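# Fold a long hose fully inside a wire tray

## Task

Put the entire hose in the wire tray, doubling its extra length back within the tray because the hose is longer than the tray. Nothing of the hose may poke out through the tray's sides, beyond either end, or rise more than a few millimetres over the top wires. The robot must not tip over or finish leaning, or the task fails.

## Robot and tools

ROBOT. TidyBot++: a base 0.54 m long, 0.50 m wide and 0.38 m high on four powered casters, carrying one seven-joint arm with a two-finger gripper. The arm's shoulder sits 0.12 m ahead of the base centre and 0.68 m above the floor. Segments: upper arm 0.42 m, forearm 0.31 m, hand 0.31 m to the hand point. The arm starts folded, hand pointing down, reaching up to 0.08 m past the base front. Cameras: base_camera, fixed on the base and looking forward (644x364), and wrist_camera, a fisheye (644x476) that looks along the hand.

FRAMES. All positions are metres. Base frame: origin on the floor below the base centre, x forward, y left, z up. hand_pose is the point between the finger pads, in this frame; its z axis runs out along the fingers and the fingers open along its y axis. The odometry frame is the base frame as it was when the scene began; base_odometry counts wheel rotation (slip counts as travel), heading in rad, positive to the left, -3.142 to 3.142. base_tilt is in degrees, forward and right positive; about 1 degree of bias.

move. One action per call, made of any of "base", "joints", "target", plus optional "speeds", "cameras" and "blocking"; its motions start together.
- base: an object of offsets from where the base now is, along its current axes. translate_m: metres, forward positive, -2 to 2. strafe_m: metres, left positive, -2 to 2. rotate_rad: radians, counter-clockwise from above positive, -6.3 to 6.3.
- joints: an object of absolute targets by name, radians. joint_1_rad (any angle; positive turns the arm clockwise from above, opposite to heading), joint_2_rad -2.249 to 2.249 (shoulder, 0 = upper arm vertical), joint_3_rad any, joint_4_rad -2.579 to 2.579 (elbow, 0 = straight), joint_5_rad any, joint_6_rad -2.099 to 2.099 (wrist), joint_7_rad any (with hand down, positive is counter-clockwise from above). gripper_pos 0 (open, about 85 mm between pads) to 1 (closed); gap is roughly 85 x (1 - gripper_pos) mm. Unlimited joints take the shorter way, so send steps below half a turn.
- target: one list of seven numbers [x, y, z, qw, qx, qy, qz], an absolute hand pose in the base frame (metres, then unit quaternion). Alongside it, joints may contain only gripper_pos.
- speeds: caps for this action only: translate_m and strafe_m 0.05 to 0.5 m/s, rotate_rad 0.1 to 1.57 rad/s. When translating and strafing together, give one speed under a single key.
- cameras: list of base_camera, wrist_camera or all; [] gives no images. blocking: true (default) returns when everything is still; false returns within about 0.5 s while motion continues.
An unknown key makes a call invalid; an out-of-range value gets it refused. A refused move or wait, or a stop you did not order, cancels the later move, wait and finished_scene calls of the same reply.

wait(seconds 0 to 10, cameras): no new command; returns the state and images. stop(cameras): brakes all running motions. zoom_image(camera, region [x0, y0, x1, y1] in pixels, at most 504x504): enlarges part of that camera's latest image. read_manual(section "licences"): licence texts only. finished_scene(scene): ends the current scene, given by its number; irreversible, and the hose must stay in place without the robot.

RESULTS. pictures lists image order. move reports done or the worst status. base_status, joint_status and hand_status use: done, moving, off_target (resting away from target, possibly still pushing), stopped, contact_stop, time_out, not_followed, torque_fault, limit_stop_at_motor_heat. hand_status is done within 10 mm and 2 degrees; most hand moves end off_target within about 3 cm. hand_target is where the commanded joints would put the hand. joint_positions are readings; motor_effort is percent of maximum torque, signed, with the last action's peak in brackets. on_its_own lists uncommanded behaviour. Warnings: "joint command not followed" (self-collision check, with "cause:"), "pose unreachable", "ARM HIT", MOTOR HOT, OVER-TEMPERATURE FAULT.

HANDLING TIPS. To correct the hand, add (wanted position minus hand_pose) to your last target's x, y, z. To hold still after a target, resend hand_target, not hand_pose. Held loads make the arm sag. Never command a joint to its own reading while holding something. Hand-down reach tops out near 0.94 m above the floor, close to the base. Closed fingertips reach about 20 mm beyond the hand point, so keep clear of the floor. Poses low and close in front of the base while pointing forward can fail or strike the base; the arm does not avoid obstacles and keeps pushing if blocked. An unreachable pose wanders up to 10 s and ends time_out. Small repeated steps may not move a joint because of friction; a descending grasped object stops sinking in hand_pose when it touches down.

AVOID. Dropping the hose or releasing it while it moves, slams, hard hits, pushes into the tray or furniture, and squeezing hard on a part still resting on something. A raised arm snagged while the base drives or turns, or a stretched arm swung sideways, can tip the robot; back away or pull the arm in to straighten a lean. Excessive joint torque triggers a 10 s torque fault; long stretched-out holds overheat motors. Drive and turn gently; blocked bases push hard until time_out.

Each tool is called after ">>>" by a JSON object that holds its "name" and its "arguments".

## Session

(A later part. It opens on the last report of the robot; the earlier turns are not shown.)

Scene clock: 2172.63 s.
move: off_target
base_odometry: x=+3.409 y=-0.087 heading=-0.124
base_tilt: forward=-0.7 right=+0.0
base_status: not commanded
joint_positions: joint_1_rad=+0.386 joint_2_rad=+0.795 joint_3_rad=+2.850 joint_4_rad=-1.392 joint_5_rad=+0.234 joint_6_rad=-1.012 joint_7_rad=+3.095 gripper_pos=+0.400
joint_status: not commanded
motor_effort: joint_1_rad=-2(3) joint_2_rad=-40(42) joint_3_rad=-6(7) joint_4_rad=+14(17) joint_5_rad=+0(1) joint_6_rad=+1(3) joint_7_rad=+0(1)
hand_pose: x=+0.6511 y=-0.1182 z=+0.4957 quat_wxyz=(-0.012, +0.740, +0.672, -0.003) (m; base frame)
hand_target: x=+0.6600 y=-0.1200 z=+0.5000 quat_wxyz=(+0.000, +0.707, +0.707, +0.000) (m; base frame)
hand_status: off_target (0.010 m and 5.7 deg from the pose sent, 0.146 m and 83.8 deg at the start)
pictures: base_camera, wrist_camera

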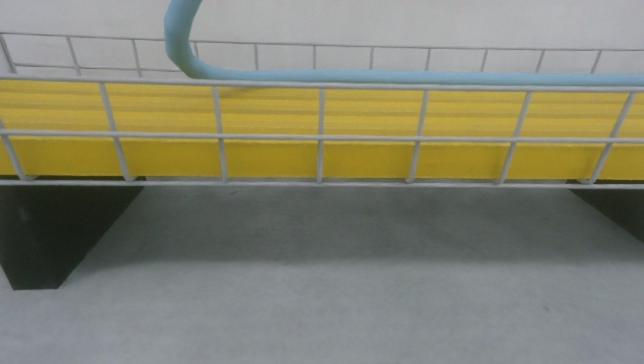

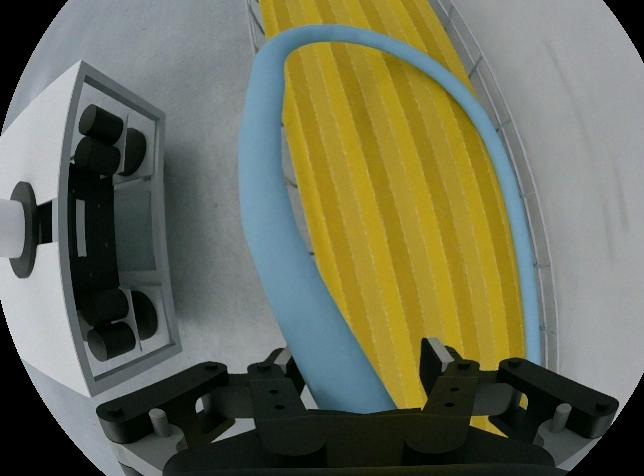

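>>> {"name": "move", "arguments": {"joints": {"gripper_pos":0.95}}}

>>> {"name": "move", "arguments": {"target": [0.64,-0.12,0.32,0,0.64,0.768,0], "cameras": []}}

>>> {"name": "move", "arguments": {"target": [0.64,-0.12,0.21,0,0.64,0.768,0]}}

Scene clock: 2176.73 s.
move: off_target
base_odometry: x=+3.409 y=-0.087 heading=-0.124
base_tilt: forward=-0.6 right=+0.1
base_status: not commanded
joint_positions: joint_1_rad=+0.386 joint_2_rad=+0.795 joint_3_rad=+2.850 joint_4_rad=-1.392 joint_5_rad=+0.239 joint_6_rad=-1.012 joint_7_rad=+3.105 gripper_pos=+0.742
joint_status: gripper_pos off_target (ended at +0.742, target +0.950)
motor_effort: joint_1_rad=-2(2) joint_2_rad=-40(41) joint_3_rad=-5(7) joint_4_rad=+16(16) joint_5_rad=-1(1) joint_6_rad=+2(3) joint_7_rad=+0(1)
hand_pose: x=+0.6511 y=-0.1196 z=+0.4957 quat_wxyz=(-0.010, +0.736, +0.677, -0.005) (m; base frame)
hand_target: x=+0.6600 y=-0.1200 z=+0.5000 quat_wxyz=(+0.000, +0.707, +0.707, +0.000) (m; base frame)
hand_status: not commanded
pictures: base_camera, wrist_camera

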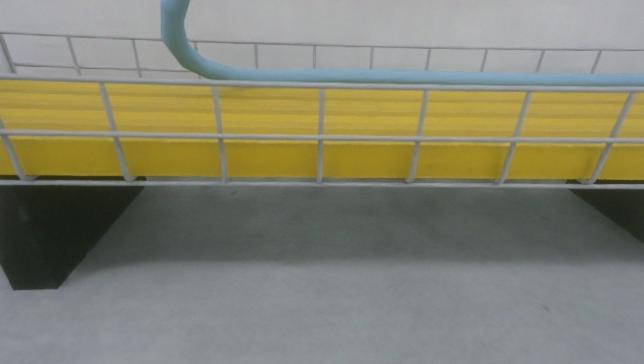

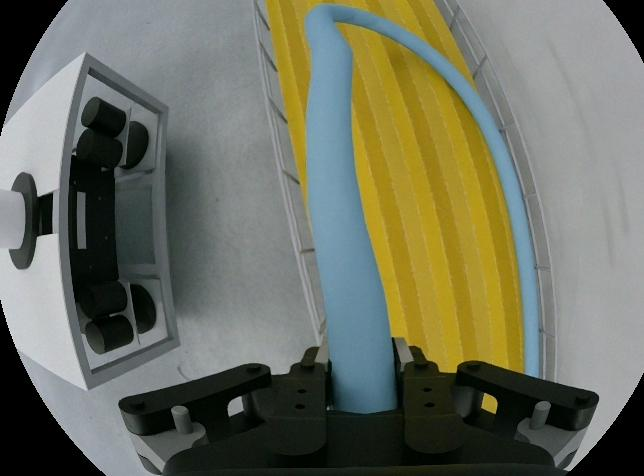

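Scene clock: 2178.40 s.
move: off_target
base_odometry: x=+3.409 y=-0.087 heading=-0.124
base_tilt: forward=-0.6 right=+0.1
base_status: not commanded
joint_positions: joint_1_rad=+0.425 joint_2_rad=+1.093 joint_3_rad=+2.823 joint_4_rad=-1.507 joint_5_rad=+0.505 joint_6_rad=-0.710 joint_7_rad=+3.105 gripper_pos=+0.744
joint_status: not commanded
motor_effort: joint_1_rad=-3(3) joint_2_rad=-41(45) joint_3_rad=-8(9) joint_4_rad=+10(15) joint_5_rad=-1(1) joint_6_rad=+1(2) joint_7_rad=-1(1)
hand_pose: x=+0.6128 y=-0.1322 z=+0.3135 quat_wxyz=(-0.026, +0.666, +0.744, -0.035) (m; base frame)
hand_target: x=+0.6400 y=-0.1200 z=+0.3200 quat_wxyz=(+0.000, +0.640, +0.768, +0.000) (m; base frame)
hand_status: off_target (0.031 m and 6.4 deg from the pose sent, 0.176 m and 15.2 deg at the start)
pictures: none
No camera images: "cameras" was empty.

Scene clock: 2179.67 s.
move: off_target
base_odometry: x=+3.409 y=-0.087 heading=-0.124
base_tilt: forward=-0.7 right=+0.1
base_status: not commanded
joint_positions: joint_1_rad=+0.424 joint_2_rad=+1.277 joint_3_rad=+2.829 joint_4_rad=-1.429 joint_5_rad=+0.609 joint_6_rad=-0.560 joint_7_rad=+3.105 gripper_pos=+0.750
joint_status: not commanded
motor_effort: joint_1_rad=-3(5) joint_2_rad=-39(43) joint_3_rad=-8(11) joint_4_rad=+6(11) joint_5_rad=-1(2) joint_6_rad=+0(2) joint_7_rad=-1(1)
hand_pose: x=+0.6331 y=-0.1304 z=+0.2254 quat_wxyz=(-0.010, +0.643, +0.766, -0.009) (m; base frame)
hand_target: x=+0.6400 y=-0.1200 z=+0.2100 quat_wxyz=(+0.000, +0.640, +0.768, +0.000) (m; base frame)
hand_status: off_target (0.020 m and 1.6 deg from the pose sent, 0.108 m and 6.4 deg at the start)
pictures: base_camera, wrist_camera

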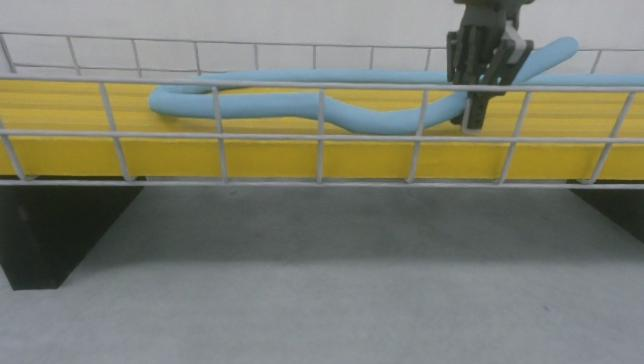

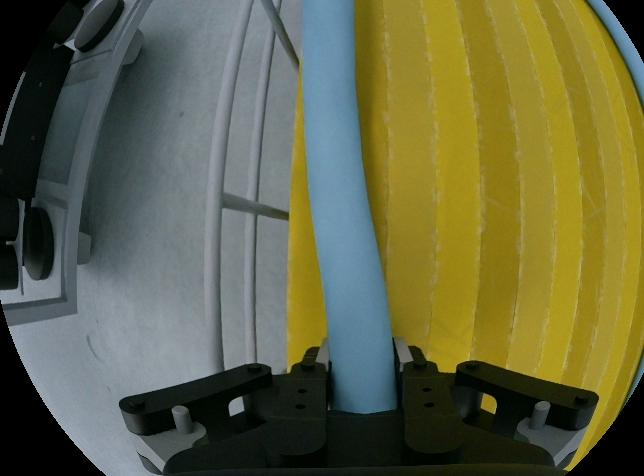

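>>> {"name": "move", "arguments": {"joints": {"gripper_pos":0.0}}}

>>> {"name": "move", "arguments": {"target": [0.62,-0.12,0.21,0,0.5,0.866,0]}}

Scene clock: 2183.00 s.
move: done
base_odometry: x=+3.409 y=-0.087 heading=-0.124
base_tilt: forward=-0.7 right=+0.1
base_status: not commanded
joint_positions: joint_1_rad=+0.415 joint_2_rad=+1.284 joint_3_rad=+2.829 joint_4_rad=-1.403 joint_5_rad=+0.609 joint_6_rad=-0.519 joint_7_rad=+3.105 gripper_pos=+0.000
joint_status: all done
motor_effort: joint_1_rad=+0(3) joint_2_rad=-38(41) joint_3_rad=-5(8) joint_4_rad=+3(6) joint_5_rad=+0(1) joint_6_rad=-3(7) joint_7_rad=+0(1)
hand_pose: x=+0.6577 y=-0.1280 z=+0.2255 quat_wxyz=(+0.011, +0.643, +0.766, +0.010) (m; base frame)
hand_target: x=+0.6400 y=-0.1200 z=+0.2100 quat_wxyz=(+0.000, +0.640, +0.768, +0.000) (m; base frame)
hand_status: not commanded
pictures: base_camera, wrist_camera

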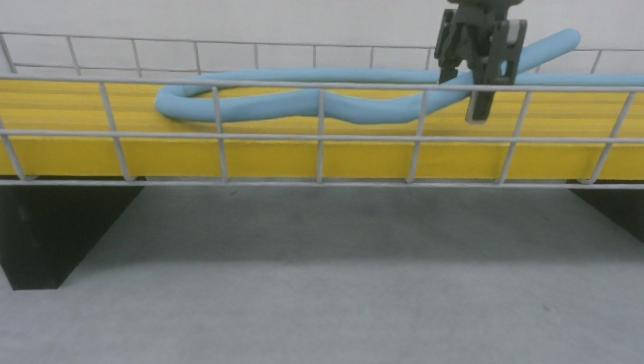

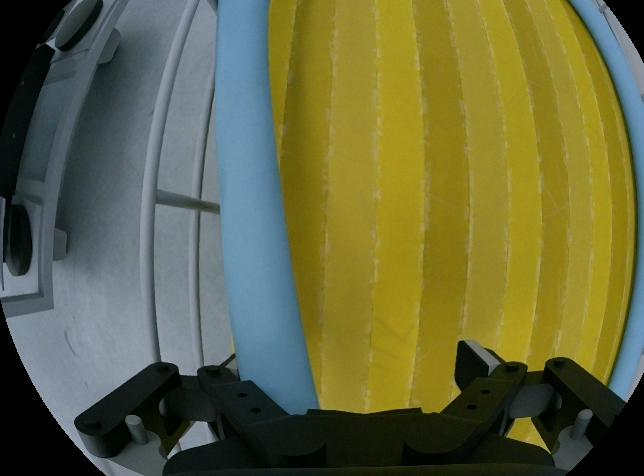

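Scene clock: 2183.83 s.
move: off_target
base_odometry: x=+3.409 y=-0.087 heading=-0.124
base_tilt: forward=-0.7 right=+0.1
base_status: not commanded
joint_positions: joint_1_rad=+0.415 joint_2_rad=+1.273 joint_3_rad=+2.792 joint_4_rad=-1.456 joint_5_rad=+0.733 joint_6_rad=-0.498 joint_7_rad=+3.245 gripper_pos=+0.000
joint_status: not commanded
motor_effort: joint_1_rad=+3(3) joint_2_rad=-35(38) joint_3_rad=-2(6) joint_4_rad=+1(3) joint_5_rad=+1(1) joint_6_rad=-4(5) joint_7_rad=+1(1)
hand_pose: x=+0.6531 y=-0.1137 z=+0.2285 quat_wxyz=(+0.020, +0.532, +0.847, +0.009) (m; base frame)
hand_target: x=+0.6200 y=-0.1200 z=+0.2100 quat_wxyz=(+0.000, +0.500, +0.866, +0.000) (m; base frame)
hand_status: off_target (0.038 m and 5.0 deg from the pose sent, 0.042 m and 20.1 deg at the start)
pictures: base_camera, wrist_camera

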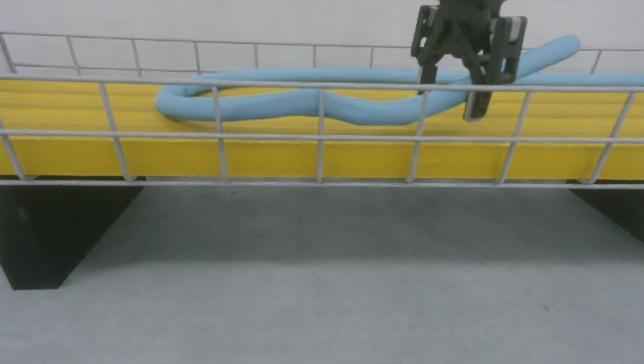

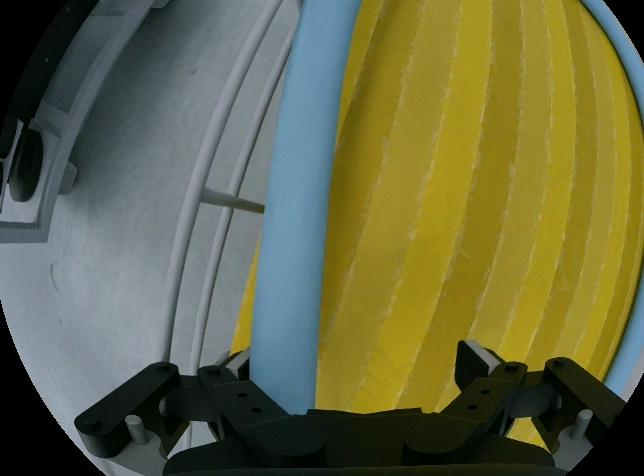

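>>> {"name": "move", "arguments": {"target": [0.595,-0.12,0.215,0,0.53,0.848,0]}}

Scene clock: 2186.67 s.
move: off_target
base_odometry: x=+3.409 y=-0.087 heading=-0.124
base_tilt: forward=-0.7 right=+0.1
base_status: not commanded
joint_positions: joint_1_rad=+0.423 joint_2_rad=+1.236 joint_3_rad=+2.798 joint_4_rad=-1.546 joint_5_rad=+0.790 joint_6_rad=-0.441 joint_7_rad=+3.220 gripper_pos=+0.000
joint_status: not commanded
motor_effort: joint_1_rad=+0(3) joint_2_rad=-33(35) joint_3_rad=-5(6) joint_4_rad=-1(2) joint_5_rad=-1(1) joint_6_rad=-5(6) joint_7_rad=+0(1)
hand_pose: x=+0.6366 y=-0.1091 z=+0.2363 quat_wxyz=(+0.025, +0.513, +0.858, +0.014) (m; base frame)
hand_target: x=+0.5950 y=-0.1200 z=+0.2150 quat_wxyz=(+0.000, +0.530, +0.848, +0.000) (m; base frame)
hand_status: off_target (0.048 m and 4.0 deg from the pose sent, 0.060 m and 2.6 deg at the start)
pictures: base_camera, wrist_camera

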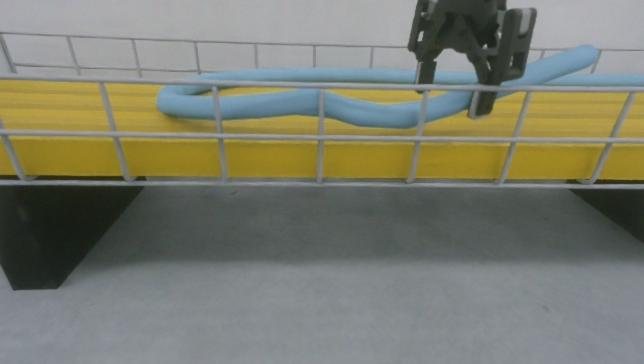

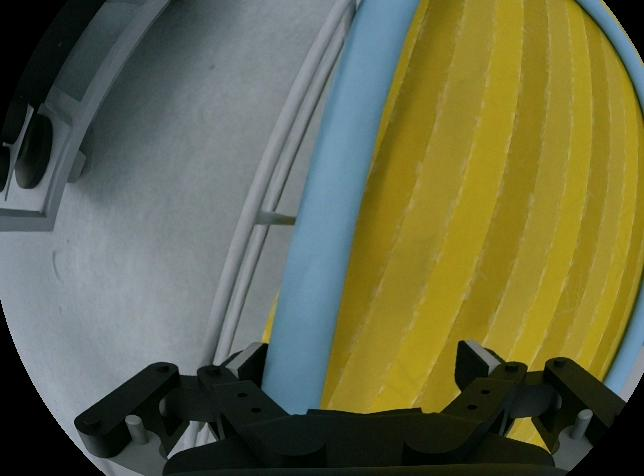

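>>> {"name": "move", "arguments": {"target": [0.64,-0.12,0.30,0,0.53,0.848,0]}}

Scene clock: 2190.97 s.
move: off_target
base_odometry: x=+3.409 y=-0.087 heading=-0.124
base_tilt: forward=-0.7 right=+0.1
base_status: not commanded
joint_positions: joint_1_rad=+0.431 joint_2_rad=+1.144 joint_3_rad=+2.771 joint_4_rad=-1.514 joint_5_rad=+0.656 joint_6_rad=-0.591 joint_7_rad=+3.291 gripper_pos=+0.000
joint_status: not commanded
motor_effort: joint_1_rad=-1(1) joint_2_rad=-42(44) joint_3_rad=-7(7) joint_4_rad=+8(8) joint_5_rad=+1(1) joint_6_rad=+0(6) joint_7_rad=+1(1)
hand_pose: x=+0.6428 y=-0.1177 z=+0.2901 quat_wxyz=(+0.011, +0.536, +0.844, -0.002) (m; base frame)
hand_target: x=+0.6400 y=-0.1200 z=+0.3000 quat_wxyz=(+0.000, +0.530, +0.848, +0.000) (m; base frame)
hand_status: off_target (0.011 m and 1.6 deg from the pose sent, 0.065 m and 4.0 deg at the start)
pictures: base_camera, wrist_camera

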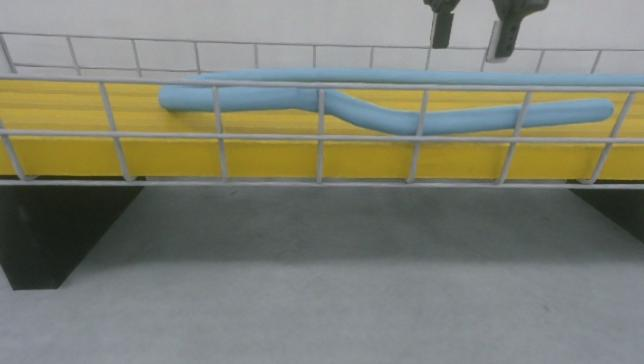

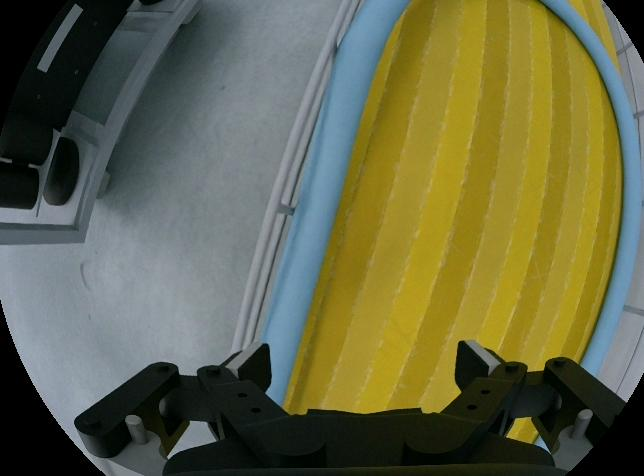

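Fantastic. All lies inside. Go up and view.

>>> {"name": "move", "arguments": {"target": [0.64,-0.12,0.45,0,0.53,0.848,0], "cameras": []}}

>>> {"name": "move", "arguments": {"target": [0.60,0.0,0.58,0,1,0,0]}}

>>> {"name": "zoom_image", "arguments": {"camera": "base_camera", "region": [120, 40, 420, 160]}}

>>> {"name": "zoom_image", "arguments": {"camera": "wrist_camera", "region": [60, 80, 400, 350]}}

Scene clock: 2195.40 s.
move: off_target
base_odometry: x=+3.409 y=-0.087 heading=-0.124
base_tilt: forward=-0.7 right=+0.1
base_status: not commanded
joint_positions: joint_1_rad=+0.453 joint_2_rad=+0.863 joint_3_rad=+2.729 joint_4_rad=-1.500 joint_5_rad=+0.464 joint_6_rad=-0.827 joint_7_rad=+3.429 gripper_pos=+0.000
joint_status: not commanded
motor_effort: joint_1_rad=+0(1) joint_2_rad=-39(45) joint_3_rad=-6(8) joint_4_rad=+12(13) joint_5_rad=+1(1) joint_6_rad=+0(1) joint_7_rad=+0(1)
hand_pose: x=+0.6545 y=-0.1250 z=+0.4444 quat_wxyz=(+0.027, +0.543, +0.839, -0.003) (m; base frame)
hand_target: x=+0.6400 y=-0.1200 z=+0.4500 quat_wxyz=(+0.000, +0.530, +0.848, +0.000) (m; base frame)
hand_status: off_target (0.016 m and 3.6 deg from the pose sent, 0.160 m and 1.6 deg at the start)
pictures: none
No camera images: "cameras" was empty.

Scene clock: 2197.97 s.
move: off_target
base_odometry: x=+3.409 y=-0.087 heading=-0.124
base_tilt: forward=-0.7 right=+0.1
base_status: not commanded
joint_positions: joint_1_rad=+0.006 joint_2_rad=+0.532 joint_3_rad=+3.141 joint_4_rad=-1.551 joint_5_rad=+0.027 joint_6_rad=-0.998 joint_7_rad=+1.656 gripper_pos=+0.000
joint_status: not commanded
motor_effort: joint_1_rad=-1(2) joint_2_rad=-34(41) joint_3_rad=-2(7) joint_4_rad=+15(16) joint_5_rad=+1(1) joint_6_rad=+0(1) joint_7_rad=+0(1)
hand_pose: x=+0.6254 y=-0.0085 z=+0.5797 quat_wxyz=(+0.013, +0.998, +0.047, +0.030) (m; base frame)
hand_target: x=+0.6000 y=+0.0000 z=+0.5800 quat_wxyz=(+0.000, +1.000, +0.000, +0.000) (m; base frame)
hand_status: off_target (0.027 m and 6.5 deg from the pose sent, 0.192 m and 114.2 deg at the start)
pictures: base_camera, wrist_camera

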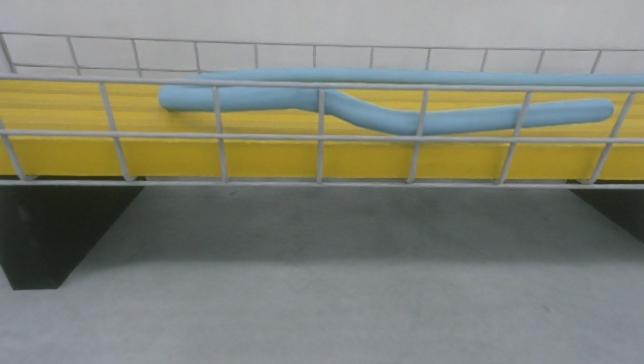

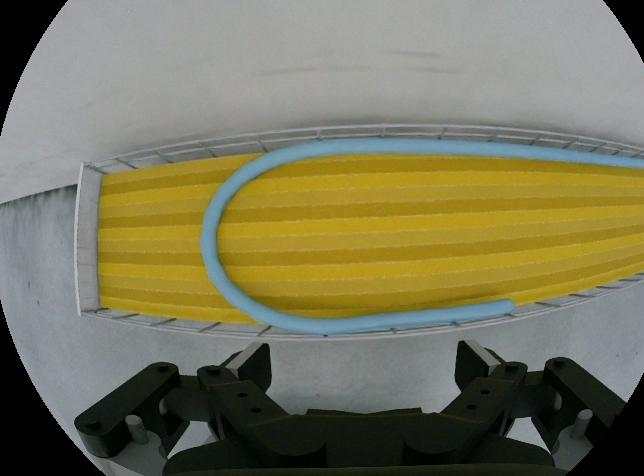

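Scaled by 1.680.

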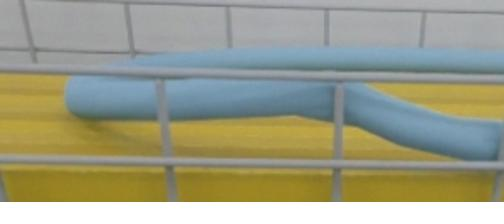

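Scaled by 1.482.

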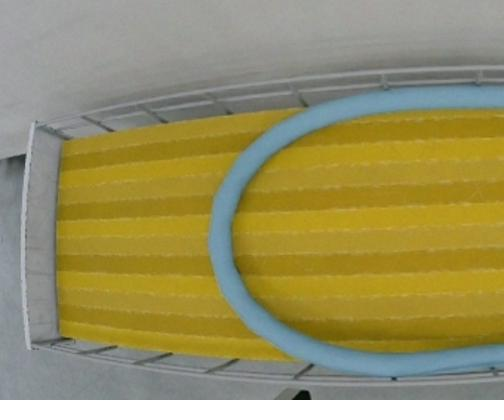

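>>> {"name": "move", "arguments": {"base": {"translate_m":-0.1}, "cameras": []}}

>>> {"name": "move", "arguments": {"base": {"strafe_m":-0.55}}}

>>> {"name": "move", "arguments": {"base": {"strafe_m":-0.5}}}

Scene clock: 2202.33 s.
move: done
base_odometry: x=+3.310 y=-0.075 heading=-0.124
base_tilt: forward=-0.6 right=+0.1
base_status: done
joint_positions: joint_1_rad=+0.006 joint_2_rad=+0.528 joint_3_rad=+3.142 joint_4_rad=-1.557 joint_5_rad=+0.026 joint_6_rad=-1.004 joint_7_rad=+1.652 gripper_pos=+0.000
joint_status: not commanded
motor_effort: joint_1_rad=+0(1) joint_2_rad=-34(36) joint_3_rad=-1(2) joint_4_rad=+15(17) joint_5_rad=+1(1) joint_6_rad=+0(1) joint_7_rad=+0(1)
hand_pose: x=+0.6212 y=-0.0083 z=+0.5798 quat_wxyz=(+0.012, +0.999, +0.045, +0.026) (m; base frame)
hand_target: x=+0.6000 y=+0.0000 z=+0.5800 quat_wxyz=(+0.000, +1.000, +0.000, +0.000) (m; base frame)
hand_status: not commanded
pictures: none
No camera images: "cameras" was empty.

Scene clock: 2204.80 s.
move: done
base_odometry: x=+3.241 y=-0.621 heading=-0.124
base_tilt: forward=-0.7 right=+0.1
base_status: done
joint_positions: joint_1_rad=-0.004 joint_2_rad=+0.528 joint_3_rad=+3.150 joint_4_rad=-1.557 joint_5_rad=+0.022 joint_6_rad=-1.004 joint_7_rad=+1.652 gripper_pos=+0.000
joint_status: not commanded
motor_effort: joint_1_rad=-1(3) joint_2_rad=-34(35) joint_3_rad=-1(3) joint_4_rad=+15(16) joint_5_rad=+1(2) joint_6_rad=+0(1) joint_7_rad=+0(1)
hand_pose: x=+0.6212 y=-0.0067 z=+0.5798 quat_wxyz=(+0.013, +0.999, +0.044, +0.026) (m; base frame)
hand_target: x=+0.6000 y=+0.0000 z=+0.5800 quat_wxyz=(+0.000, +1.000, +0.000, +0.000) (m; base frame)
hand_status: not commanded
pictures: base_camera, wrist_camera

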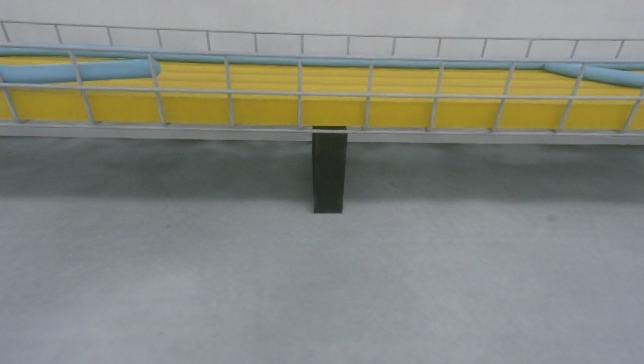

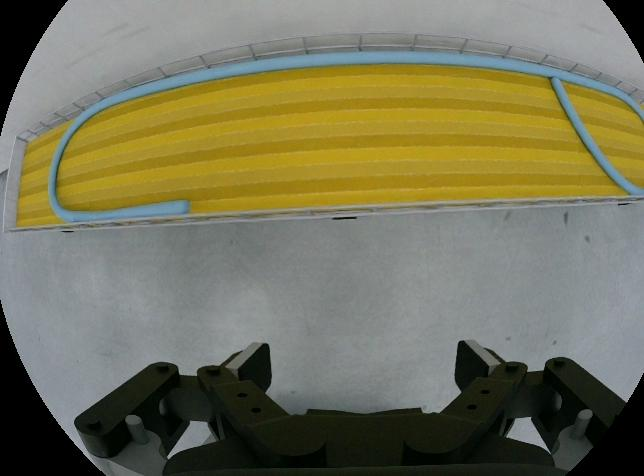

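Scene clock: 2207.17 s.
move: done
base_odometry: x=+3.179 y=-1.117 heading=-0.125
base_tilt: forward=-0.6 right=+0.1
base_status: done
joint_positions: joint_1_rad=-0.005 joint_2_rad=+0.528 joint_3_rad=+3.155 joint_4_rad=-1.557 joint_5_rad=+0.020 joint_6_rad=-1.004 joint_7_rad=+1.652 gripper_pos=+0.000
joint_status: not commanded
motor_effort: joint_1_rad=-1(4) joint_2_rad=-34(35) joint_3_rad=+0(3) joint_4_rad=+15(16) joint_5_rad=+1(2) joint_6_rad=+0(1) joint_7_rad=+0(1)
hand_pose: x=+0.6213 y=-0.0080 z=+0.5798 quat_wxyz=(+0.013, +0.999, +0.043, +0.026) (m; base frame)
hand_target: x=+0.6000 y=+0.0000 z=+0.5800 quat_wxyz=(+0.000, +1.000, +0.000, +0.000) (m; base frame)
hand_status: not commanded
pictures: base_camera, wrist_camera

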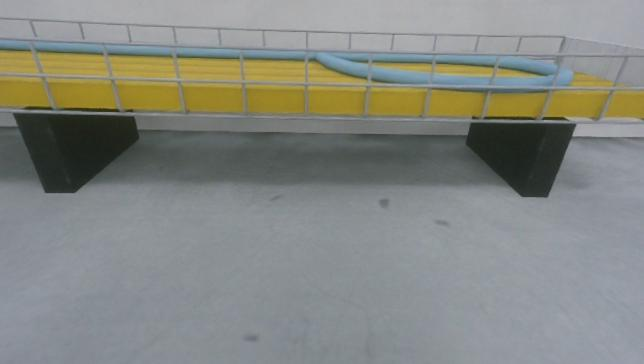

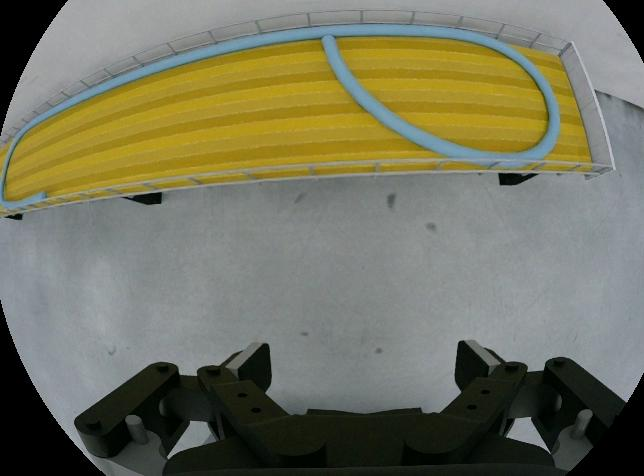

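Everything is inside.

>>> {"name": "zoom_image", "arguments": {"camera": "base_camera", "region": [290, 20, 644, 130]}}

>>> {"name": "finished_scene", "arguments": {"scene": 1}}

Scaled by 1.424.

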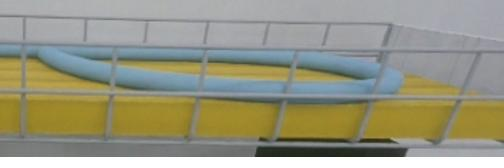

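The scene is finished: the task was done.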